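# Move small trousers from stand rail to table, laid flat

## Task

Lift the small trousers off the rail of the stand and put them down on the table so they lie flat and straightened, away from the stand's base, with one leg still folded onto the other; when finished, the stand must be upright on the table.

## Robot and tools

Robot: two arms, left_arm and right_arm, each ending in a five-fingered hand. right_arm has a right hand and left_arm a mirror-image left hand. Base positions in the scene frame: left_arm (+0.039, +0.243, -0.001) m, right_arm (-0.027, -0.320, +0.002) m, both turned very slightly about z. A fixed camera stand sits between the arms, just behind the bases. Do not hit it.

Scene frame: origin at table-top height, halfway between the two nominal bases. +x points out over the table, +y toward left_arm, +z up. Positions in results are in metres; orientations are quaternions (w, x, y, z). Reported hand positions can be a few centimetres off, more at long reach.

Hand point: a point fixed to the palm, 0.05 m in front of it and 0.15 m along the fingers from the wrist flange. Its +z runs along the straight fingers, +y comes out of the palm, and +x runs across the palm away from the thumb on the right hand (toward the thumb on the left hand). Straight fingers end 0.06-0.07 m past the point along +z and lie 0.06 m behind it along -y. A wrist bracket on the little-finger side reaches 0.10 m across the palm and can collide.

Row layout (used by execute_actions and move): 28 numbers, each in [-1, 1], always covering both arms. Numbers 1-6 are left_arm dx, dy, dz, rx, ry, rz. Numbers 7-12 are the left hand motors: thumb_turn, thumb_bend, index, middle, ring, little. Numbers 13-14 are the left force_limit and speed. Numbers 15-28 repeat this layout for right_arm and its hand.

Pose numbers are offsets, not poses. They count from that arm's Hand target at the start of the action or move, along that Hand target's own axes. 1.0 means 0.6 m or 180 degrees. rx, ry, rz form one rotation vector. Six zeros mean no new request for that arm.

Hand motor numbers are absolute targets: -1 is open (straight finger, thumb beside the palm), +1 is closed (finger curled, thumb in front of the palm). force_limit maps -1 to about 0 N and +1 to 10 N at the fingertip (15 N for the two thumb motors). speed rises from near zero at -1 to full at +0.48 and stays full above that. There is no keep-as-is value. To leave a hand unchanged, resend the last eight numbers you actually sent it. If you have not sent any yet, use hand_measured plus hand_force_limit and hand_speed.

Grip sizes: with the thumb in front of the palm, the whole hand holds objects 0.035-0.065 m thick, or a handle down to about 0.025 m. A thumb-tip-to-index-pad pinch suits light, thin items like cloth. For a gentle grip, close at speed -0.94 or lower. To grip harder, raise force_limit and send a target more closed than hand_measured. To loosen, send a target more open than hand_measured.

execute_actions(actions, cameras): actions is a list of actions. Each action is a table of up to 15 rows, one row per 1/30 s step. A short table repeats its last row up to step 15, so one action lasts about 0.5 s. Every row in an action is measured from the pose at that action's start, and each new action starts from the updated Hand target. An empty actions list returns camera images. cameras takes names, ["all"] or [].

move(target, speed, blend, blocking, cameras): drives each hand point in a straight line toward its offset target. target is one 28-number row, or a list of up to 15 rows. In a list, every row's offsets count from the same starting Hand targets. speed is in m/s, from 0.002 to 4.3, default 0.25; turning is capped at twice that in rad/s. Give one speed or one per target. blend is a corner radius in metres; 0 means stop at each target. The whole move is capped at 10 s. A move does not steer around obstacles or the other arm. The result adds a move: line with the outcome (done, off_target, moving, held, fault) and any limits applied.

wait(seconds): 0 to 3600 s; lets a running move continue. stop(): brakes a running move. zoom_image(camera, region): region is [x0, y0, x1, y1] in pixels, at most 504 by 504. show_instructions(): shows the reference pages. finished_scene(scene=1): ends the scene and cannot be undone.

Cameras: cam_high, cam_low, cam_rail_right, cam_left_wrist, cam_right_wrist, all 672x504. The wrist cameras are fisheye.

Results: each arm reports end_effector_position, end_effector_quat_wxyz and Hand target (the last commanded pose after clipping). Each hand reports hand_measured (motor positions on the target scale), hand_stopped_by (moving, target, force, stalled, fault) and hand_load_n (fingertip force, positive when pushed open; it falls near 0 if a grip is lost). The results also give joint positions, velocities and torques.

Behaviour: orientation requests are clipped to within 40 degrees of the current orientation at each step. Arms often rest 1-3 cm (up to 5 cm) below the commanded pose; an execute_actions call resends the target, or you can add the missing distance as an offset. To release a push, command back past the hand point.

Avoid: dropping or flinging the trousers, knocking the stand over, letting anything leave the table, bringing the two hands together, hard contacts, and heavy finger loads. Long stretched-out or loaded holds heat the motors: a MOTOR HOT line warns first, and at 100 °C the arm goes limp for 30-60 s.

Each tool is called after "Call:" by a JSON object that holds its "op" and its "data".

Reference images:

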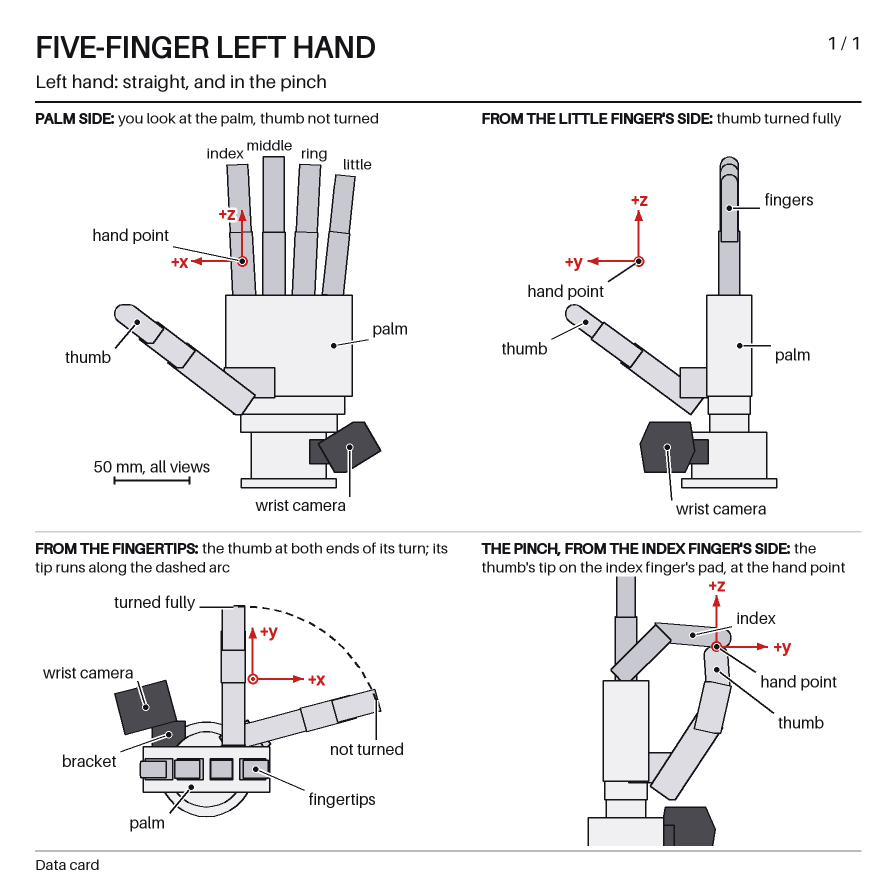

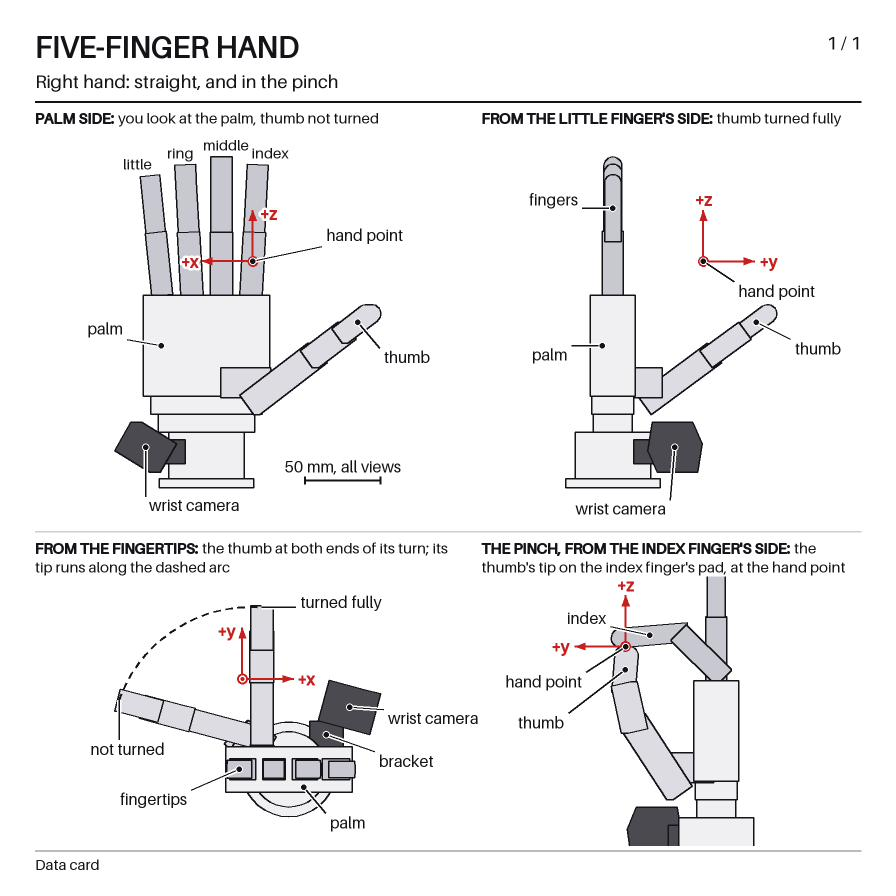

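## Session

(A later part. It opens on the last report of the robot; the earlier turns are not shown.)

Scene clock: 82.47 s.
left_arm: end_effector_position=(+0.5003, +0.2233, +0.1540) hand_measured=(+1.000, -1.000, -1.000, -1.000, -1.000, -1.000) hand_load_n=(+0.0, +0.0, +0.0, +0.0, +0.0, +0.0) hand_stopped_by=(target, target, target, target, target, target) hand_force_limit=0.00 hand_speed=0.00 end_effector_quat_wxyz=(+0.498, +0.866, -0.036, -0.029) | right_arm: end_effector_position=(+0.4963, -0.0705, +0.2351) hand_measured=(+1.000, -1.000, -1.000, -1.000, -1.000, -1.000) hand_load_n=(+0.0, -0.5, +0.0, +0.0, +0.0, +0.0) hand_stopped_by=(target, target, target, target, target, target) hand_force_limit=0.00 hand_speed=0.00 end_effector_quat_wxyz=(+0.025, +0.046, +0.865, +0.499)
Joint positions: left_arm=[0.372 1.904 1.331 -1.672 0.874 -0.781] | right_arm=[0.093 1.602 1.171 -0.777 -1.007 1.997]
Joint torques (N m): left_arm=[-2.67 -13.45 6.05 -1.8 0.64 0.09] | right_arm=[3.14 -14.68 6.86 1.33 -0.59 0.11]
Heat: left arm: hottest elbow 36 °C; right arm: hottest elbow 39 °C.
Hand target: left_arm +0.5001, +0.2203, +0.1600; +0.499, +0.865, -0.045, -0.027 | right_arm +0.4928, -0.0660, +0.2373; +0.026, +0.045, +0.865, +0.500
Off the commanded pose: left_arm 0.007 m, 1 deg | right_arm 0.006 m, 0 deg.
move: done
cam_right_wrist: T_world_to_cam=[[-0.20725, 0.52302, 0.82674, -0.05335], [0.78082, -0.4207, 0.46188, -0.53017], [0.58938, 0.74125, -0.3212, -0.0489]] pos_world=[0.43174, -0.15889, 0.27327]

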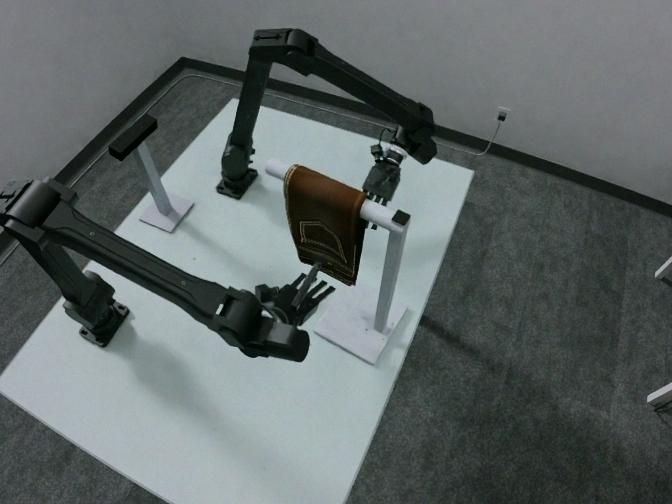

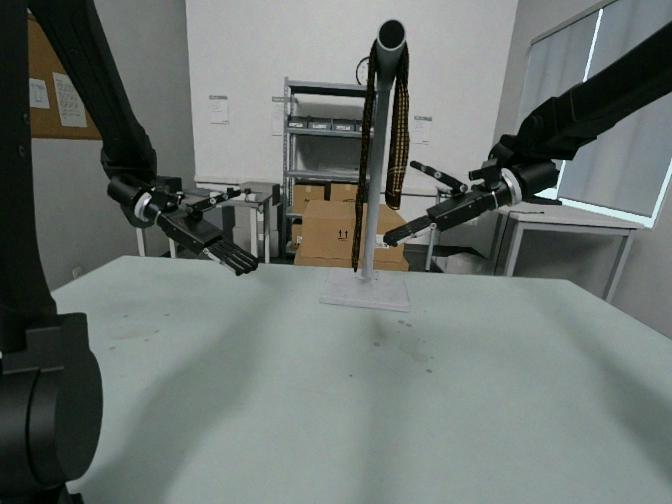

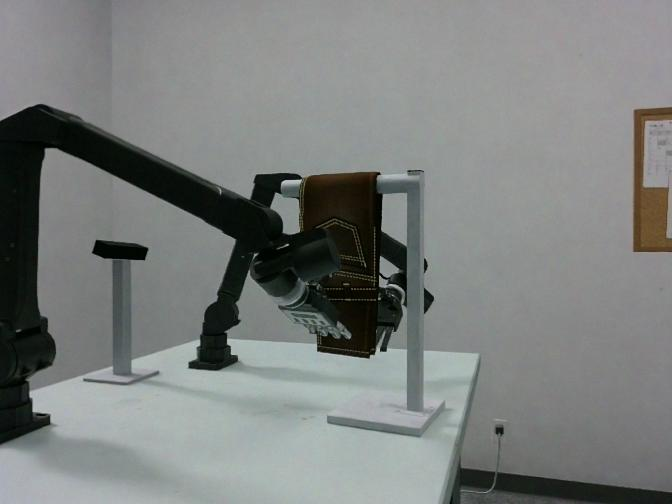

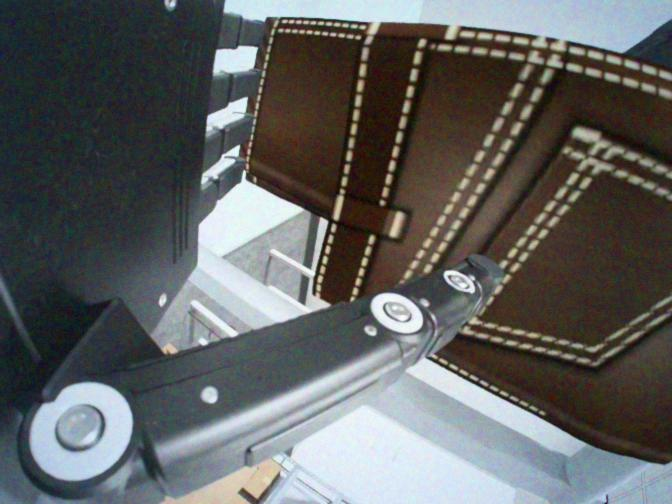

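Call:
{"op": "move", "data": {"target": [[0,0,0,0,0,0, 1,-1,-1,-1,-1,-1,0,0, 0,0.010,0.0173,0,0,0, 1,-1,-1,-1,-1,-1,0,0],[0,0,0,0,0,0, 1,-1,-1,-1,-1,-1,0,0, 0,0.010,0.0173,0,0,0, 1,-0.3,-0.3,-0.3,-0.4,-0.4,-0.2,-0.5]], "speed": 0.06, "cameras": ["cam_high","cam_low","cam_rail_right","cam_right_wrist"]}}

Call:
{"op": "zoom_image", "data": {"camera": "cam_low", "region": [330, 0, 530, 300]}}

Call:
{"op": "zoom_image", "data": {"camera": "cam_right_wrist", "region": [180, 0, 560, 340]}}

Scene clock: 89.30 s.
left_arm: end_effector_position=(+0.5003, +0.2233, +0.1540) hand_measured=(+1.000, -1.000, -1.000, -1.000, -1.000, -1.000) hand_load_n=(+0.0, +0.0, +0.0, +0.0, +0.0, +0.0) hand_stopped_by=(target, target, target, target, target, target) hand_force_limit=0.00 hand_speed=0.00 end_effector_quat_wxyz=(+0.498, +0.866, -0.036, -0.029) | right_arm: end_effector_position=(+0.4977, -0.0591, +0.2361) hand_measured=(+1.000, -0.300, -0.300, -0.300, -0.400, -0.400) hand_load_n=(+0.0, +0.0, +0.0, +0.5, +0.0, +0.0) hand_stopped_by=(target, target, target, target, target, target) hand_force_limit=-0.20 hand_speed=-0.50 end_effector_quat_wxyz=(+0.026, +0.046, +0.865, +0.499)
Joint positions: left_arm=[0.372 1.904 1.331 -1.672 0.874 -0.781] | right_arm=[0.116 1.602 1.171 -0.74 -0.997 2.04]
Joint torques (N m): left_arm=[-2.67 -13.45 6.01 -1.8 0.64 0.09] | right_arm=[3.19 -14.56 6.89 1.42 -0.58 0.11]
Heat: left arm: hottest elbow 36 °C; right arm: hottest elbow 39 °C.
Hand target: left_arm +0.5001, +0.2203, +0.1600; +0.499, +0.865, -0.045, -0.027 | right_arm +0.4940, -0.0540, +0.2374; +0.026, +0.045, +0.865, +0.500
Off the commanded pose: left_arm 0.007 m, 1 deg | right_arm 0.006 m, 0 deg.
move: done
cam_right_wrist: T_world_to_cam=[[-0.20745, 0.52366, 0.82628, -0.05963], [0.77964, -0.42168, 0.46298, -0.52667], [0.59087, 0.74025, -0.32079, -0.05872]] pos_world=[0.43294, -0.14739, 0.27427]

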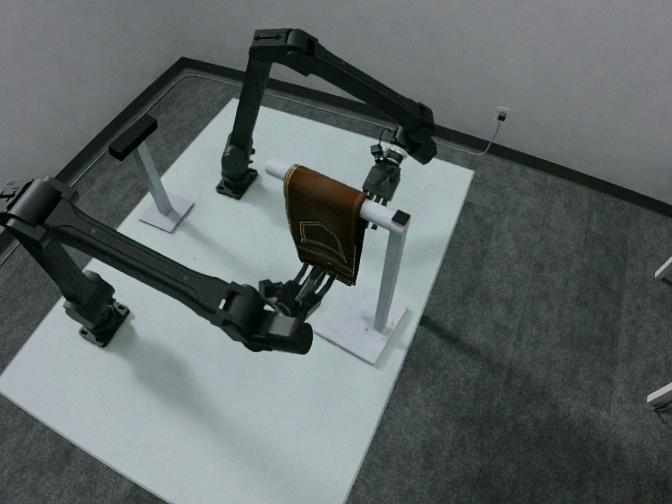

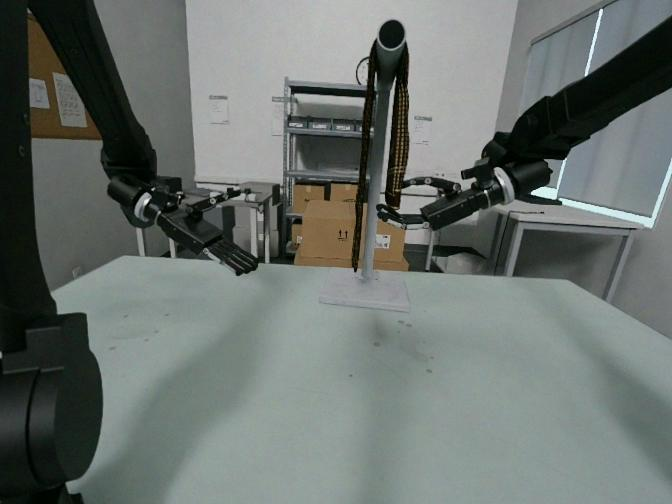

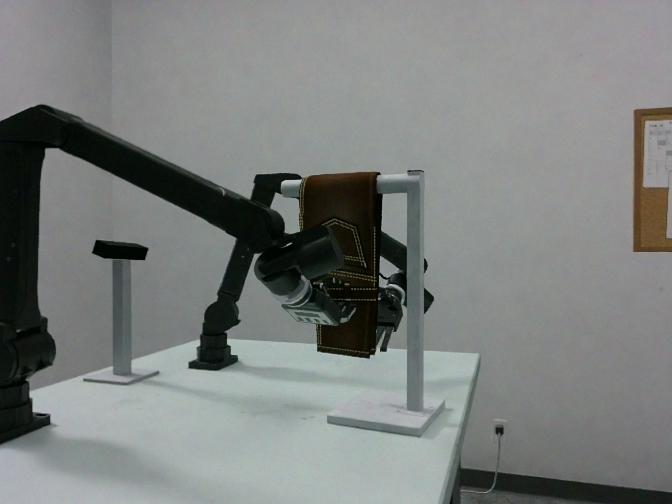

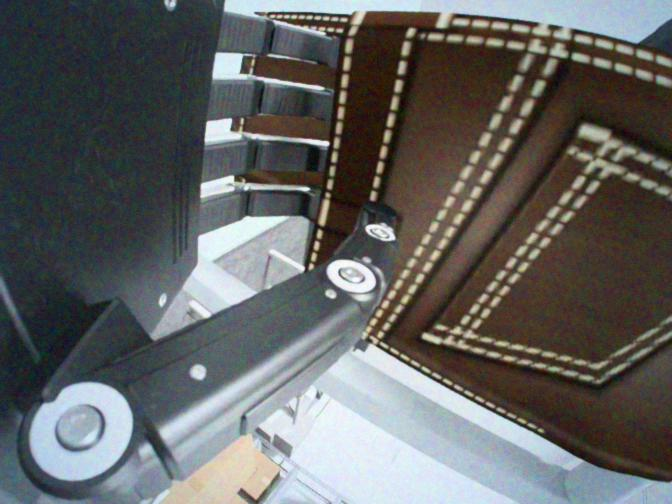

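Scaled by 1.680.

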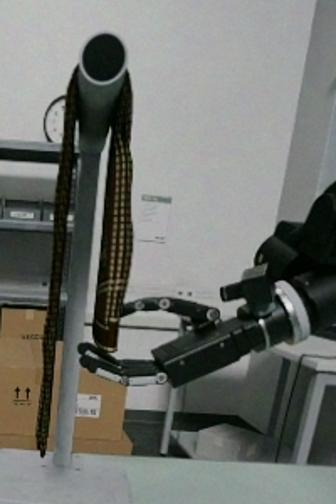

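Scaled by 1.326 from the camera's image (finer frame: 960x720).

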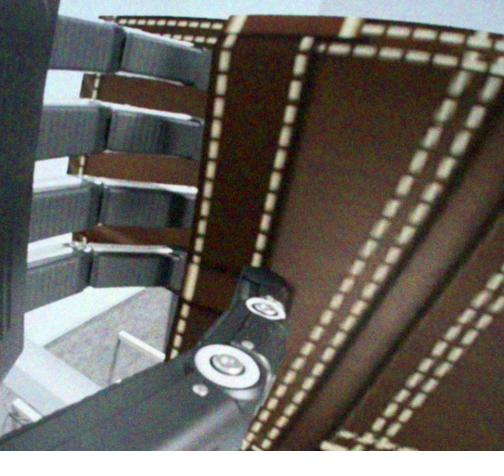

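Call:
{"op": "move", "data": {"target": [[0,0,0,0,0,0, 1,-1,-1,-1,-1,-1,0,0, 0,0,0,0,0,0, 1,0.0,-0.3,-0.3,-0.3,-0.3,-0.2,-0.8],[0,0,0,0,0,0, 1,-1,-1,-1,-1,-1,0,0, 0,0,0,0,0,0, 1,0.0,0.5,0.5,-0.1,-0.1,-0.2,-0.8]], "speed": 0.06, "cameras": ["cam_high","cam_low","cam_rail_right","cam_right_wrist"]}}

Call:
{"op": "zoom_image", "data": {"camera": "cam_low", "region": [330, 0, 530, 300]}}

Call:
{"op": "zoom_image", "data": {"camera": "cam_right_wrist", "region": [180, 0, 560, 340]}}

Scene clock: 95.63 s.
left_arm: end_effector_position=(+0.5003, +0.2233, +0.1540) hand_measured=(+1.000, -1.000, -1.000, -1.000, -1.000, -1.000) hand_load_n=(+0.0, +0.0, +0.0, +0.0, +0.0, +0.0) hand_stopped_by=(target, target, target, target, target, target) hand_force_limit=0.00 hand_speed=0.00 end_effector_quat_wxyz=(+0.498, +0.866, -0.036, -0.029) | right_arm: end_effector_position=(+0.4978, -0.0591, +0.2361) hand_measured=(+1.000, +0.000, +0.160, +0.160, -0.100, -0.100) hand_load_n=(-0.5, +0.0, +5.0, +5.0, +0.0, +0.0) hand_stopped_by=(target, target, force, force, target, target) hand_force_limit=-0.20 hand_speed=-0.80 end_effector_quat_wxyz=(+0.025, +0.047, +0.865, +0.499)
Joint positions: left_arm=[0.372 1.904 1.331 -1.672 0.874 -0.781] | right_arm=[0.116 1.602 1.171 -0.74 -0.997 2.04]
Joint torques (N m): left_arm=[-2.67 -13.45 6.02 -1.81 0.63 0.09] | right_arm=[3.14 -14.56 6.9 1.42 -0.59 0.11]
Heat: left arm: hottest elbow 36 °C; right arm: hottest elbow 39 °C.
Hand target: left_arm +0.5001, +0.2203, +0.1600; +0.499, +0.865, -0.045, -0.027 | right_arm +0.4940, -0.0540, +0.2374; +0.026, +0.045, +0.865, +0.500
Off the commanded pose: left_arm 0.007 m, 1 deg | right_arm 0.006 m, 0 deg.
move: done
cam_right_wrist: T_world_to_cam=[[-0.20703, 0.52367, 0.82638, -0.05982], [0.77974, -0.42184, 0.46266, -0.52673], [0.59088, 0.74015, -0.32099, -0.05874]] pos_world=[0.43304, -0.14739, 0.27427]

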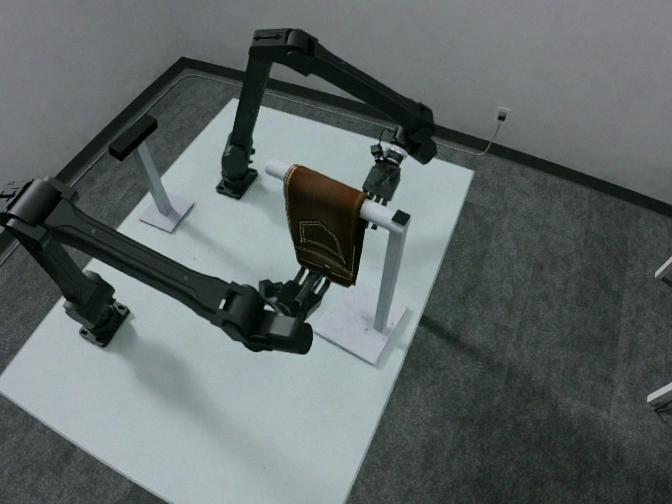

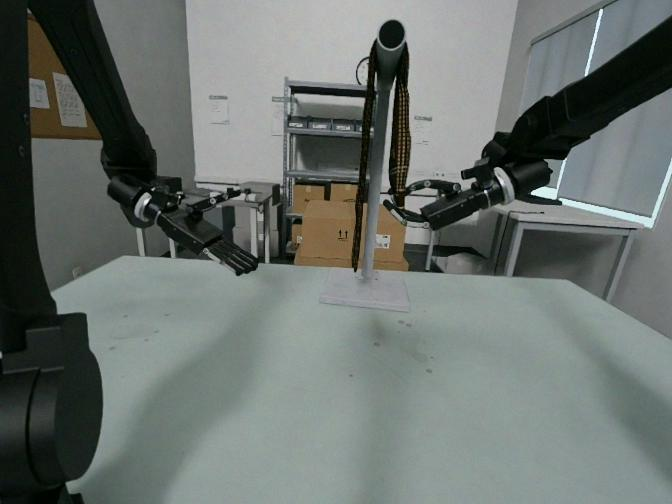

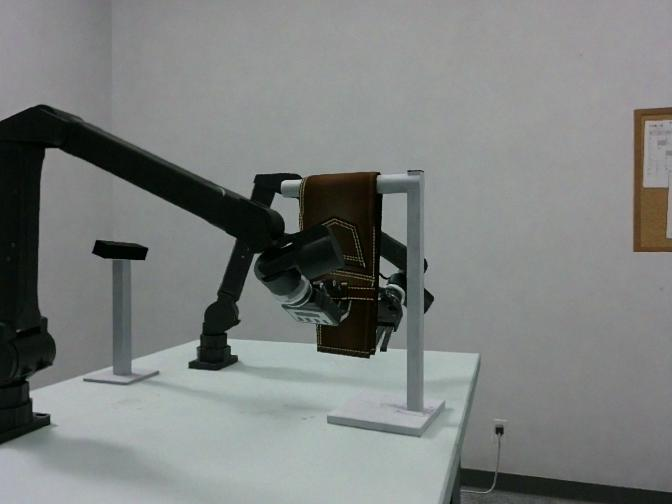

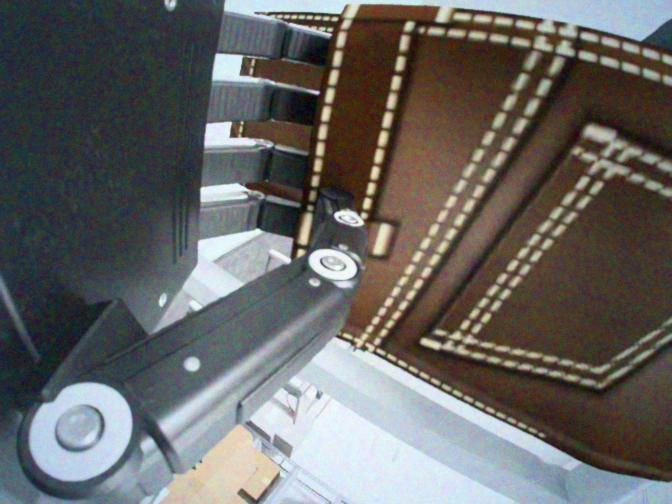

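Scaled by 1.680.

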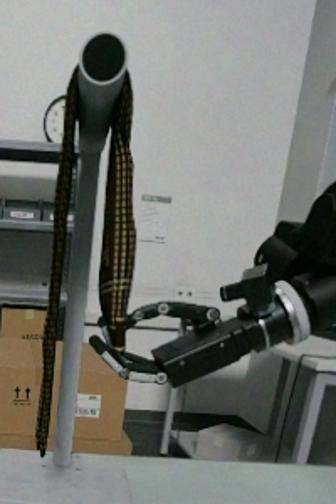

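Scaled by 1.326 from the camera's image (finer frame: 960x720).

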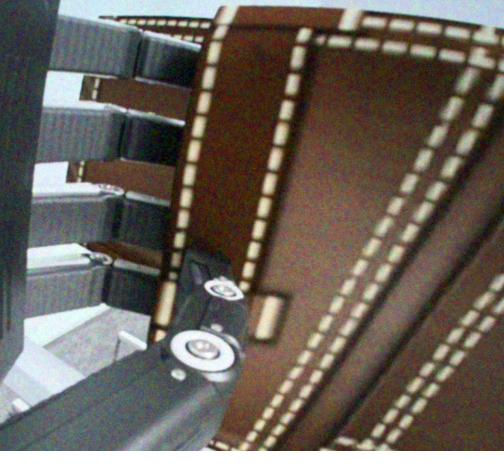

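Call:
{"op": "move", "data": {"target": [-0.0073,0.0378,0.192,0,0,0, 1,-1,-1,-1,-1,-1,0,0, 0,0,0,0,0,0, 1,0.0,0.5,0.5,-0.1,-0.1,-0.2,-0.8], "speed": 0.1, "cameras": ["cam_low","cam_left_wrist"]}}

Call:
{"op": "zoom_image", "data": {"camera": "cam_low", "region": [230, 80, 430, 330]}}

Call:
{"op": "zoom_image", "data": {"camera": "cam_left_wrist", "region": [140, 0, 440, 250]}}

Scene clock: 101.30 s.
left_arm: end_effector_position=(+0.4817, +0.1105, +0.1147) hand_measured=(+1.000, -1.000, -1.000, -1.000, -1.000, -1.000) hand_load_n=(+0.0, +0.0, +0.0, +0.0, +0.0, +0.0) hand_stopped_by=(target, target, target, target, target, target) hand_force_limit=0.00 hand_speed=0.00 end_effector_quat_wxyz=(+0.501, +0.863, -0.045, -0.034) | right_arm: end_effector_position=(+0.4978, -0.0591, +0.2361) hand_measured=(+1.000, +0.000, +0.160, +0.160, -0.100, -0.100) hand_load_n=(-0.5, +0.0, +4.5, +5.0, +0.0, +0.0) hand_stopped_by=(target, target, force, force, target, target) hand_force_limit=-0.20 hand_speed=-0.80 end_effector_quat_wxyz=(+0.025, +0.047, +0.865, +0.499)
Joint positions: left_arm=[0.146 1.833 1.113 -1.299 0.99 -1.065] | right_arm=[0.116 1.602 1.171 -0.74 -0.997 2.04]
Joint torques (N m): left_arm=[-2.08 -13.22 5.24 -0.57 0.77 -0.23] | right_arm=[3.19 -14.56 6.89 1.43 -0.58 0.11]
Heat: left arm: hottest wrist yaw 36 °C; right arm: hottest elbow 39 °C.
Hand target: left_arm +0.4842, +0.1104, +0.1221; +0.499, +0.865, -0.045, -0.026 | right_arm +0.4940, -0.0540, +0.2374; +0.026, +0.045, +0.865, +0.500
Off the commanded pose: left_arm 0.008 m, 1 deg | right_arm 0.006 m, 0 deg.
move: done
cam_left_wrist: T_world_to_cam=[[0.26982, 0.44701, -0.85287, -0.0821], [0.87178, 0.26271, 0.4135, -0.49999], [0.40889, -0.85508, -0.31881, 0.05221]] pos_world=[0.43669, 0.2127, 0.15337]

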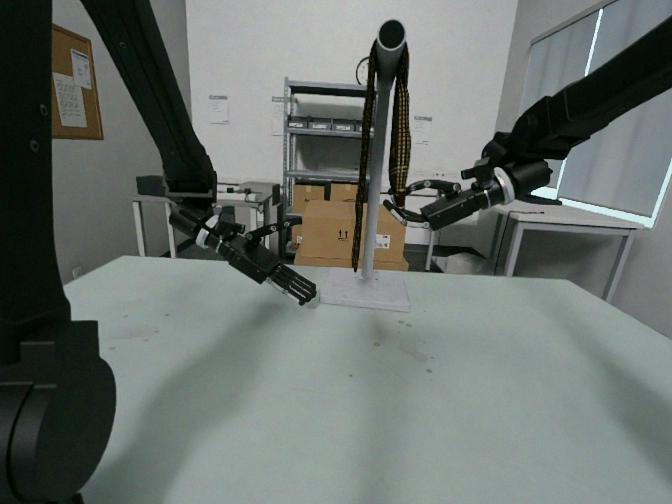

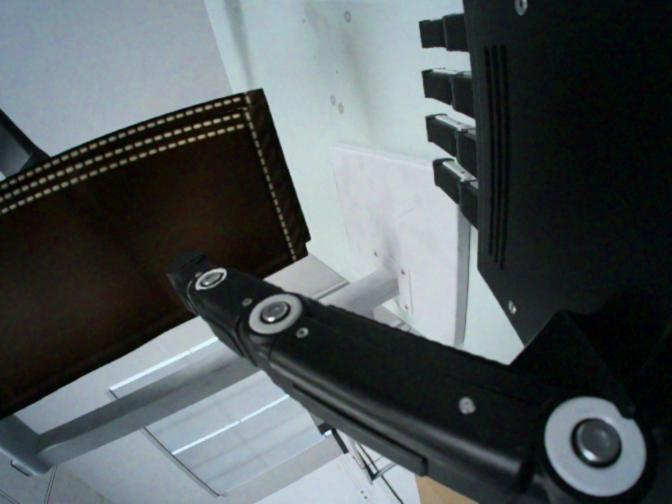

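Scaled by 2.016.

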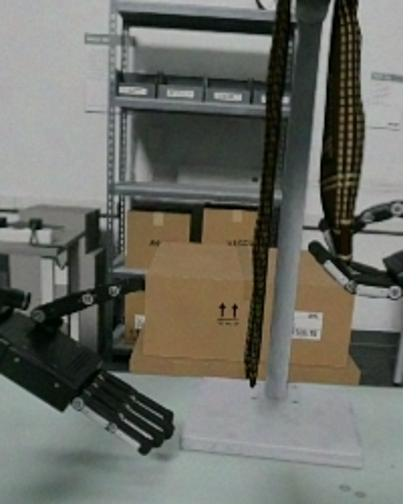

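Scaled by 1.680 from the camera's image (finer frame: 960x720).

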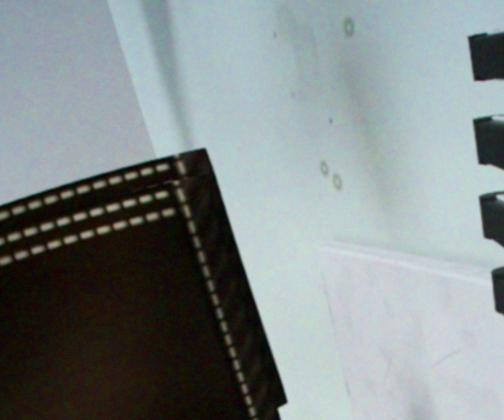

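Call:
{"op": "move", "data": {"target": [0.0068,0.069,0.0852,0,0,0, 1,-1,-1,-1,-1,-1,0,0, 0,0,0,0,0,0, 1,0.0,0.5,0.5,-0.1,-0.1,-0.2,-0.8], "speed": 0.08, "cameras": ["cam_low","cam_left_wrist","cam_rail_right"]}}

Call:
{"op": "zoom_image", "data": {"camera": "cam_low", "region": [230, 80, 430, 330]}}

Call:
{"op": "zoom_image", "data": {"camera": "cam_left_wrist", "region": [140, 0, 500, 340]}}

Scene clock: 109.70 s.
left_arm: end_effector_position=(+0.4792, +0.0463, +0.1244) hand_measured=(+1.000, -1.000, -1.000, -1.000, -1.000, -1.000) hand_load_n=(+0.0, +0.0, +0.0, +0.0, +0.0, +0.0) hand_stopped_by=(target, target, target, target, target, target) hand_force_limit=0.00 hand_speed=0.00 end_effector_quat_wxyz=(+0.500, +0.864, -0.044, -0.034) | right_arm: end_effector_position=(+0.4978, -0.0591, +0.2361) hand_measured=(+1.000, +0.000, +0.160, +0.160, -0.100, -0.100) hand_load_n=(-0.5, +0.0, +5.0, +5.5, +0.0, +0.0) hand_stopped_by=(target, target, force, force, target, target) hand_force_limit=-0.20 hand_speed=-0.80 end_effector_quat_wxyz=(+0.025, +0.047, +0.865, +0.499)
Joint positions: left_arm=[0 1.755 1.05 -1.086 1.035 -1.333] | right_arm=[0.116 1.602 1.171 -0.74 -0.997 2.04]
Joint torques (N m): left_arm=[-2.32 -12.57 5.67 -0.18 0.82 -0.26] | right_arm=[3.19 -14.56 6.89 1.39 -0.58 0.11]
Heat: left arm: hottest wrist yaw 36 °C; right arm: hottest elbow 39 °C.
Hand target: left_arm +0.4813, +0.0453, +0.1324; +0.499, +0.865, -0.045, -0.026 | right_arm +0.4940, -0.0540, +0.2374; +0.026, +0.045, +0.865, +0.500
Off the commanded pose: left_arm 0.008 m, 1 deg | right_arm 0.006 m, 0 deg.
move: done
cam_left_wrist: T_world_to_cam=[[0.26847, 0.45075, -0.85132, -0.04413], [0.87148, 0.26289, 0.41402, -0.48485], [0.41042, -0.85306, -0.32224, 0.00099]] pos_world=[0.43398, 0.1482, 0.16349]
Images, in order (width x height): cam_low 672x504, cam_rail_right 672x504, cam_left_wrist 672x504.

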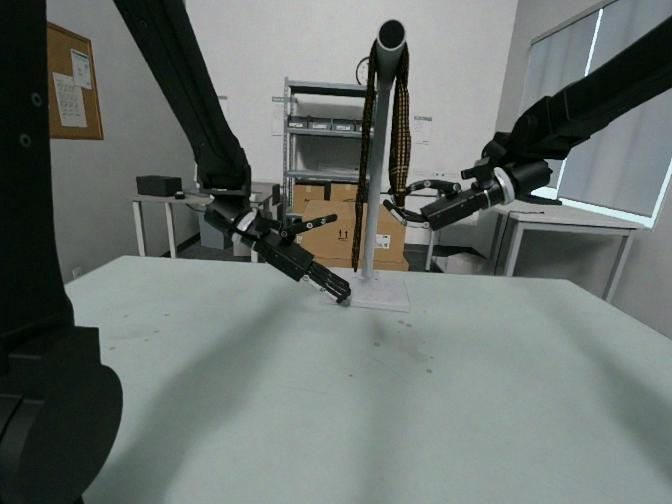

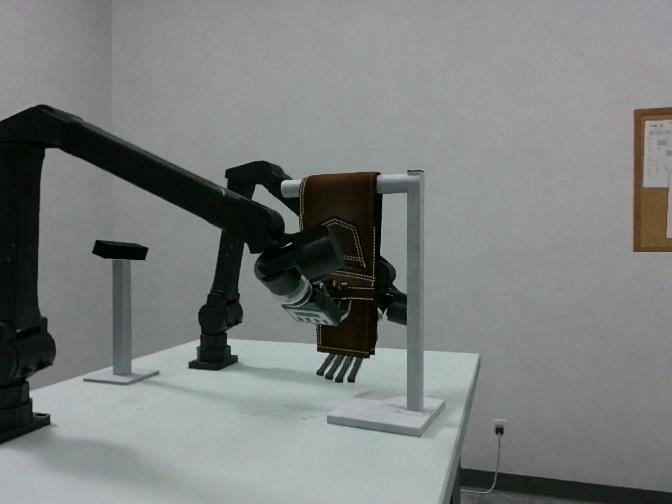

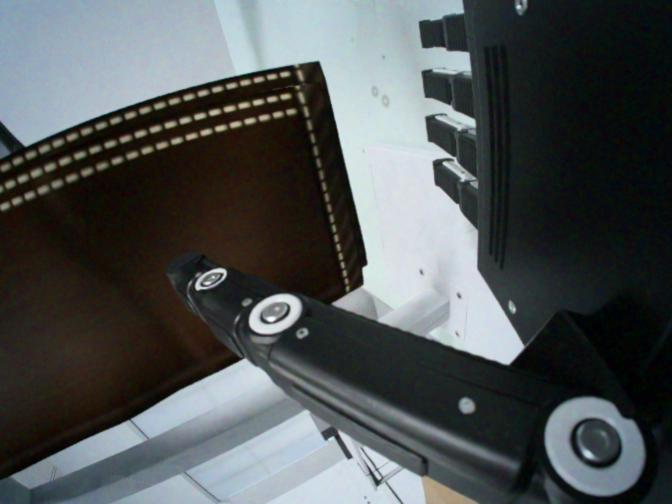

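Scaled by 2.016.

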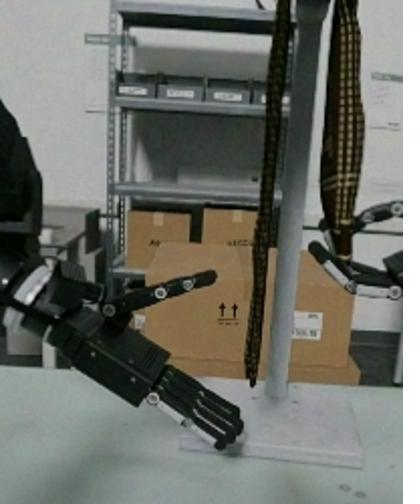

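Scaled by 1.400 from the camera's image (finer frame: 960x720).

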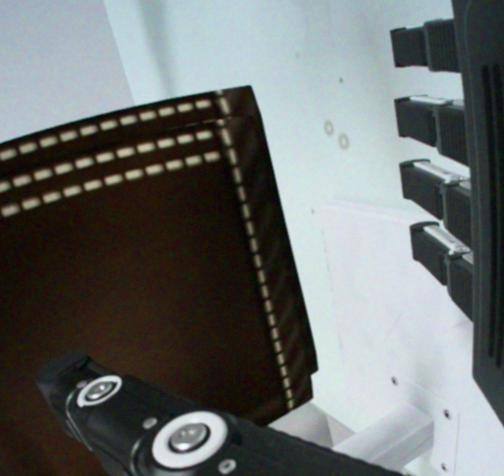

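Call:
{"op": "move", "data": {"target": [[0,0.0229,0.0397,0,0,0, 1,-1,-1,-1,-1,-1,0,0, 0,0,0,0,0,0, 1,0.0,0.5,0.5,-0.1,-0.1,-0.2,-0.8],[0,0.0229,0.0397,0,0,0, 1,-0.3,-0.3,-0.3,-0.4,-0.4,-0.2,-0.5, 0,0,0,0,0,0, 1,0.0,0.5,0.5,-0.1,-0.1,-0.2,-0.8]], "speed": 0.06, "cameras": ["cam_low","cam_left_wrist","cam_rail_right"]}}

Call:
{"op": "zoom_image", "data": {"camera": "cam_low", "region": [230, 80, 430, 330]}}

Call:
{"op": "zoom_image", "data": {"camera": "cam_left_wrist", "region": [140, 0, 500, 340]}}

Scene clock: 114.63 s.
left_arm: end_effector_position=(+0.4767, +0.0193, +0.1237) hand_measured=(+1.000, -0.300, -0.300, -0.300, -0.400, -0.400) hand_load_n=(+0.0, +0.0, +0.0, +0.0, +0.0, +0.5) hand_stopped_by=(target, target, target, target, target, target) hand_force_limit=-0.20 hand_speed=-0.50 end_effector_quat_wxyz=(+0.499, +0.865, -0.043, -0.035) | right_arm: end_effector_position=(+0.4978, -0.0591, +0.2361) hand_measured=(+1.000, +0.000, +0.160, +0.160, -0.100, -0.100) hand_load_n=(+0.0, +0.0, +5.0, +5.5, +0.0, +0.0) hand_stopped_by=(target, target, force, force, target, target) hand_force_limit=-0.20 hand_speed=-0.80 end_effector_quat_wxyz=(+0.025, +0.047, +0.865, +0.499)
Joint positions: left_arm=[-0.063 1.732 1.021 -0.973 1.044 -1.459] | right_arm=[0.116 1.602 1.171 -0.74 -0.997 2.04]
Joint torques (N m): left_arm=[-2.32 -12.34 5.76 -0.02 0.84 -0.25] | right_arm=[3.19 -14.51 6.89 1.4 -0.59 0.11]
Heat: left arm: hottest wrist yaw 36 °C; right arm: hottest elbow 39 °C.
Hand target: left_arm +0.4786, +0.0180, +0.1323; +0.499, +0.865, -0.045, -0.026 | right_arm +0.4940, -0.0540, +0.2374; +0.026, +0.045, +0.865, +0.500
Off the commanded pose: left_arm 0.009 m, 1 deg | right_arm 0.006 m, 0 deg.
move: done
cam_left_wrist: T_world_to_cam=[[0.26677, 0.45306, -0.85063, -0.0312], [0.87177, 0.26288, 0.41341, -0.47532], [0.41092, -0.85184, -0.32483, -0.02113]] pos_world=[0.43138, 0.1211, 0.1631]
Images, in order (width x height): cam_low 672x504, cam_rail_right 672x504, cam_left_wrist 672x504.

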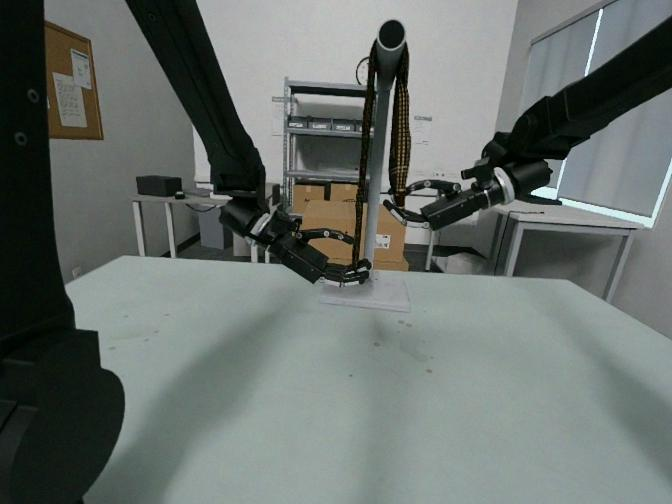

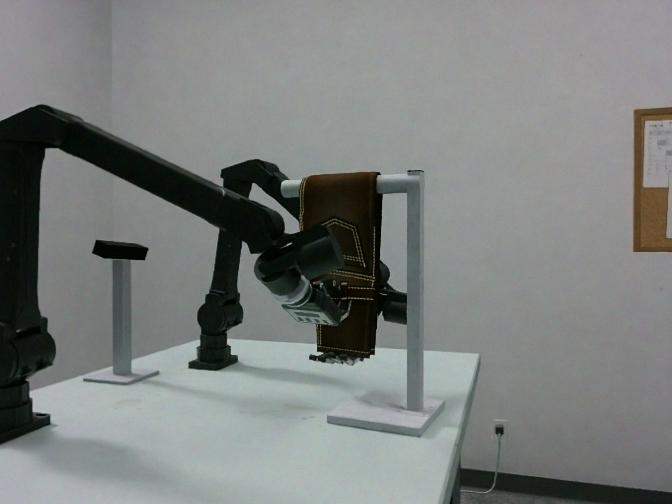

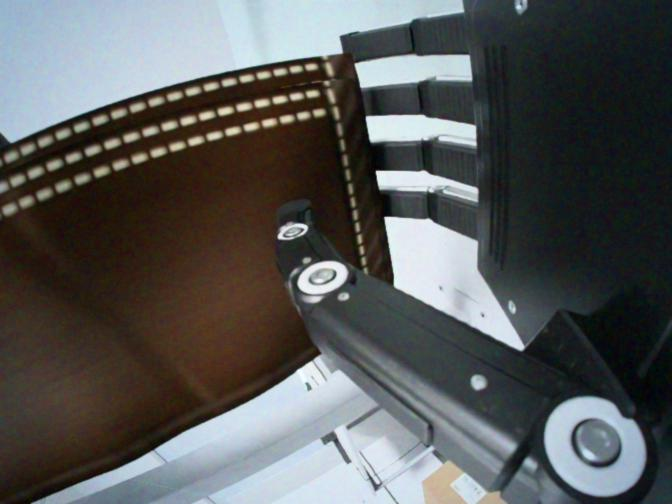

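Scaled by 2.016.

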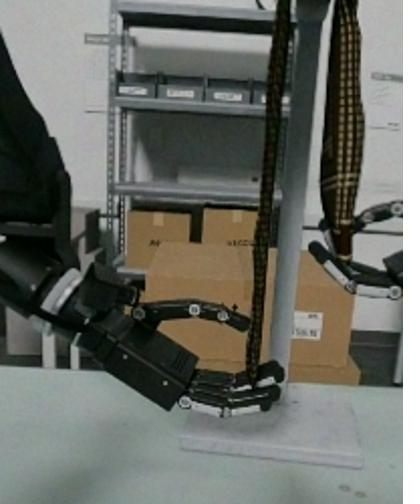

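Scaled by 1.400 from the camera's image (finer frame: 960x720).

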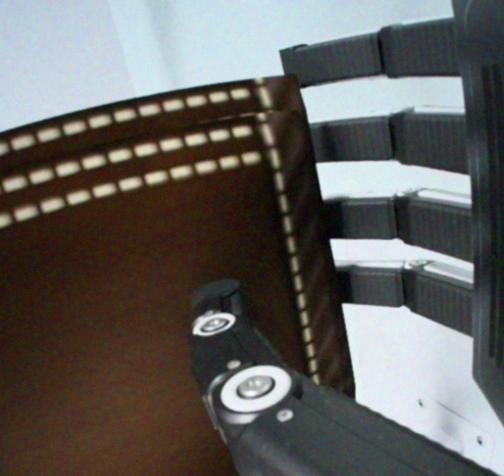

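Call:
{"op": "move", "data": {"target": [[0,0,0,0,0,0, 1,0.0,-0.3,-0.3,-0.3,-0.3,-0.2,-0.8, 0,0,0,0,0,0, 1,0.0,0.5,0.5,-0.1,-0.1,-0.2,-0.8],[0,0,0,0,0,0, 1,0.0,0.5,0.5,-0.1,-0.1,-0.2,-0.8, 0,0,0,0,0,0, 1,0.0,0.5,0.5,-0.1,-0.1,-0.2,-0.8]], "speed": 0.06, "cameras": ["cam_low","cam_left_wrist","cam_rail_right"]}}

Call:
{"op": "zoom_image", "data": {"camera": "cam_low", "region": [230, 80, 430, 330]}}

Call:
{"op": "zoom_image", "data": {"camera": "cam_left_wrist", "region": [140, 0, 500, 340]}}

Scene clock: 120.17 s.
left_arm: end_effector_position=(+0.4767, +0.0193, +0.1237) hand_measured=(+1.000, +0.000, +0.178, +0.142, -0.100, -0.100) hand_load_n=(-1.0, +0.0, +5.0, +4.5, +0.0, +0.5) hand_stopped_by=(target, target, force, force, target, target) hand_force_limit=-0.20 hand_speed=-0.80 end_effector_quat_wxyz=(+0.499, +0.865, -0.043, -0.035) | right_arm: end_effector_position=(+0.4978, -0.0591, +0.2361) hand_measured=(+1.000, +0.000, +0.160, +0.160, -0.100, -0.100) hand_load_n=(+0.0, +0.0, +5.0, +5.5, +0.0, +0.0) hand_stopped_by=(target, target, force, force, target, target) hand_force_limit=-0.20 hand_speed=-0.80 end_effector_quat_wxyz=(+0.025, +0.047, +0.865, +0.499)
Joint positions: left_arm=[-0.063 1.732 1.021 -0.973 1.044 -1.459] | right_arm=[0.116 1.602 1.171 -0.74 -0.997 2.04]
Joint torques (N m): left_arm=[-2.37 -12.4 5.76 -0.02 0.84 -0.25] | right_arm=[3.19 -14.62 6.89 1.42 -0.58 0.11]
Heat: left arm: hottest elbow 36 °C; right arm: hottest elbow 39 °C.
Hand target: left_arm +0.4786, +0.0180, +0.1323; +0.499, +0.865, -0.045, -0.027 | right_arm +0.4940, -0.0540, +0.2374; +0.026, +0.045, +0.865, +0.500
Off the commanded pose: left_arm 0.009 m, 1 deg | right_arm 0.006 m, 0 deg.
move: done
cam_left_wrist: T_world_to_cam=[[0.26638, 0.45309, -0.85074, -0.03102], [0.87184, 0.26312, 0.41312, -0.47533], [0.41102, -0.85175, -0.32493, -0.02117]] pos_world=[0.43137, 0.1211, 0.1631]
Images, in order (width x height): cam_low 672x504, cam_rail_right 672x504, cam_left_wrist 672x504.

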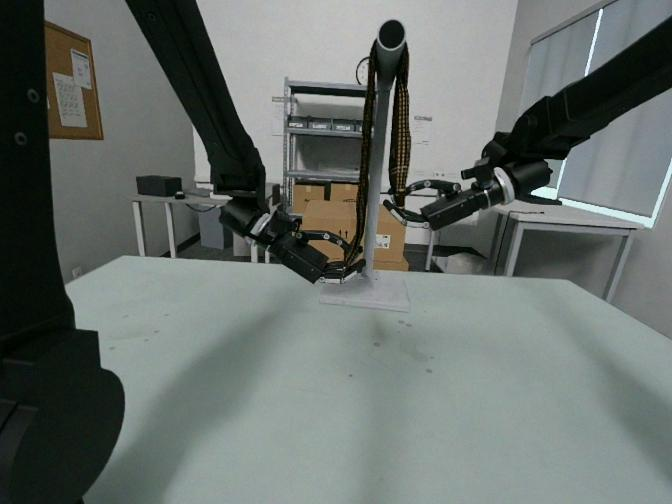

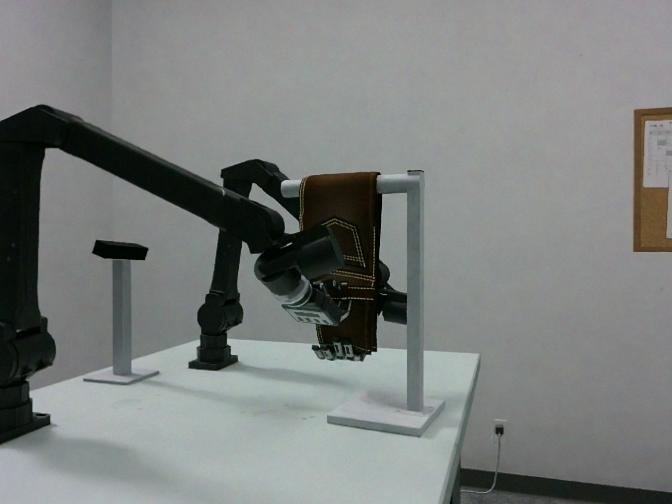

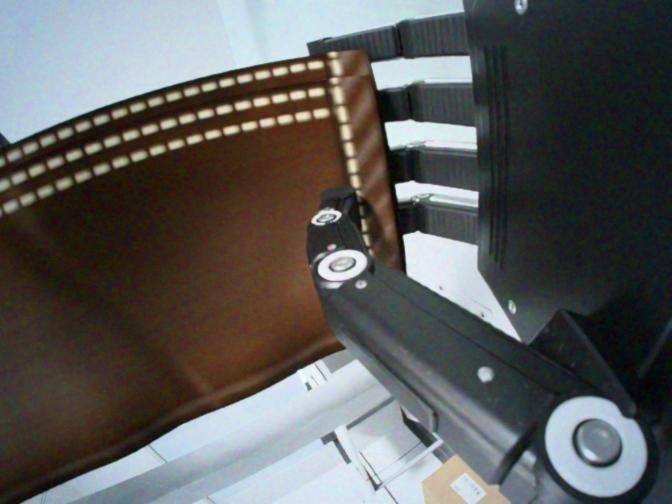

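Scaled by 2.016.

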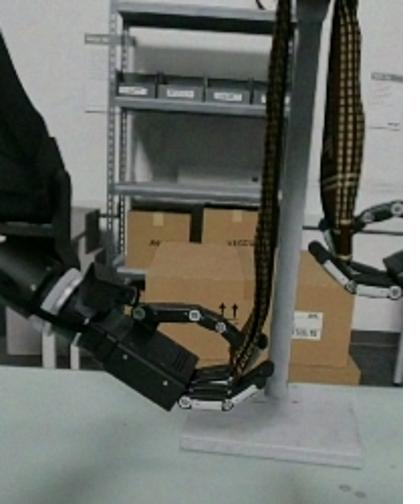

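Scaled by 1.400 from the camera's image (finer frame: 960x720).

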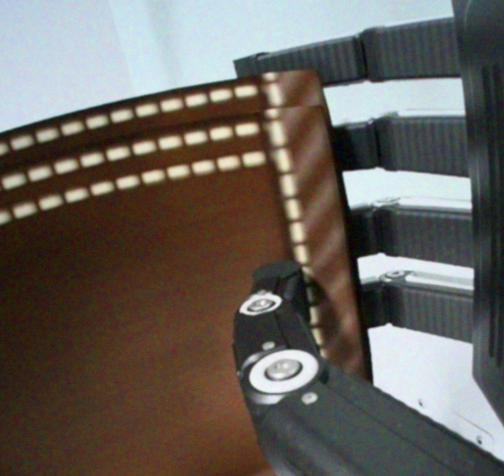

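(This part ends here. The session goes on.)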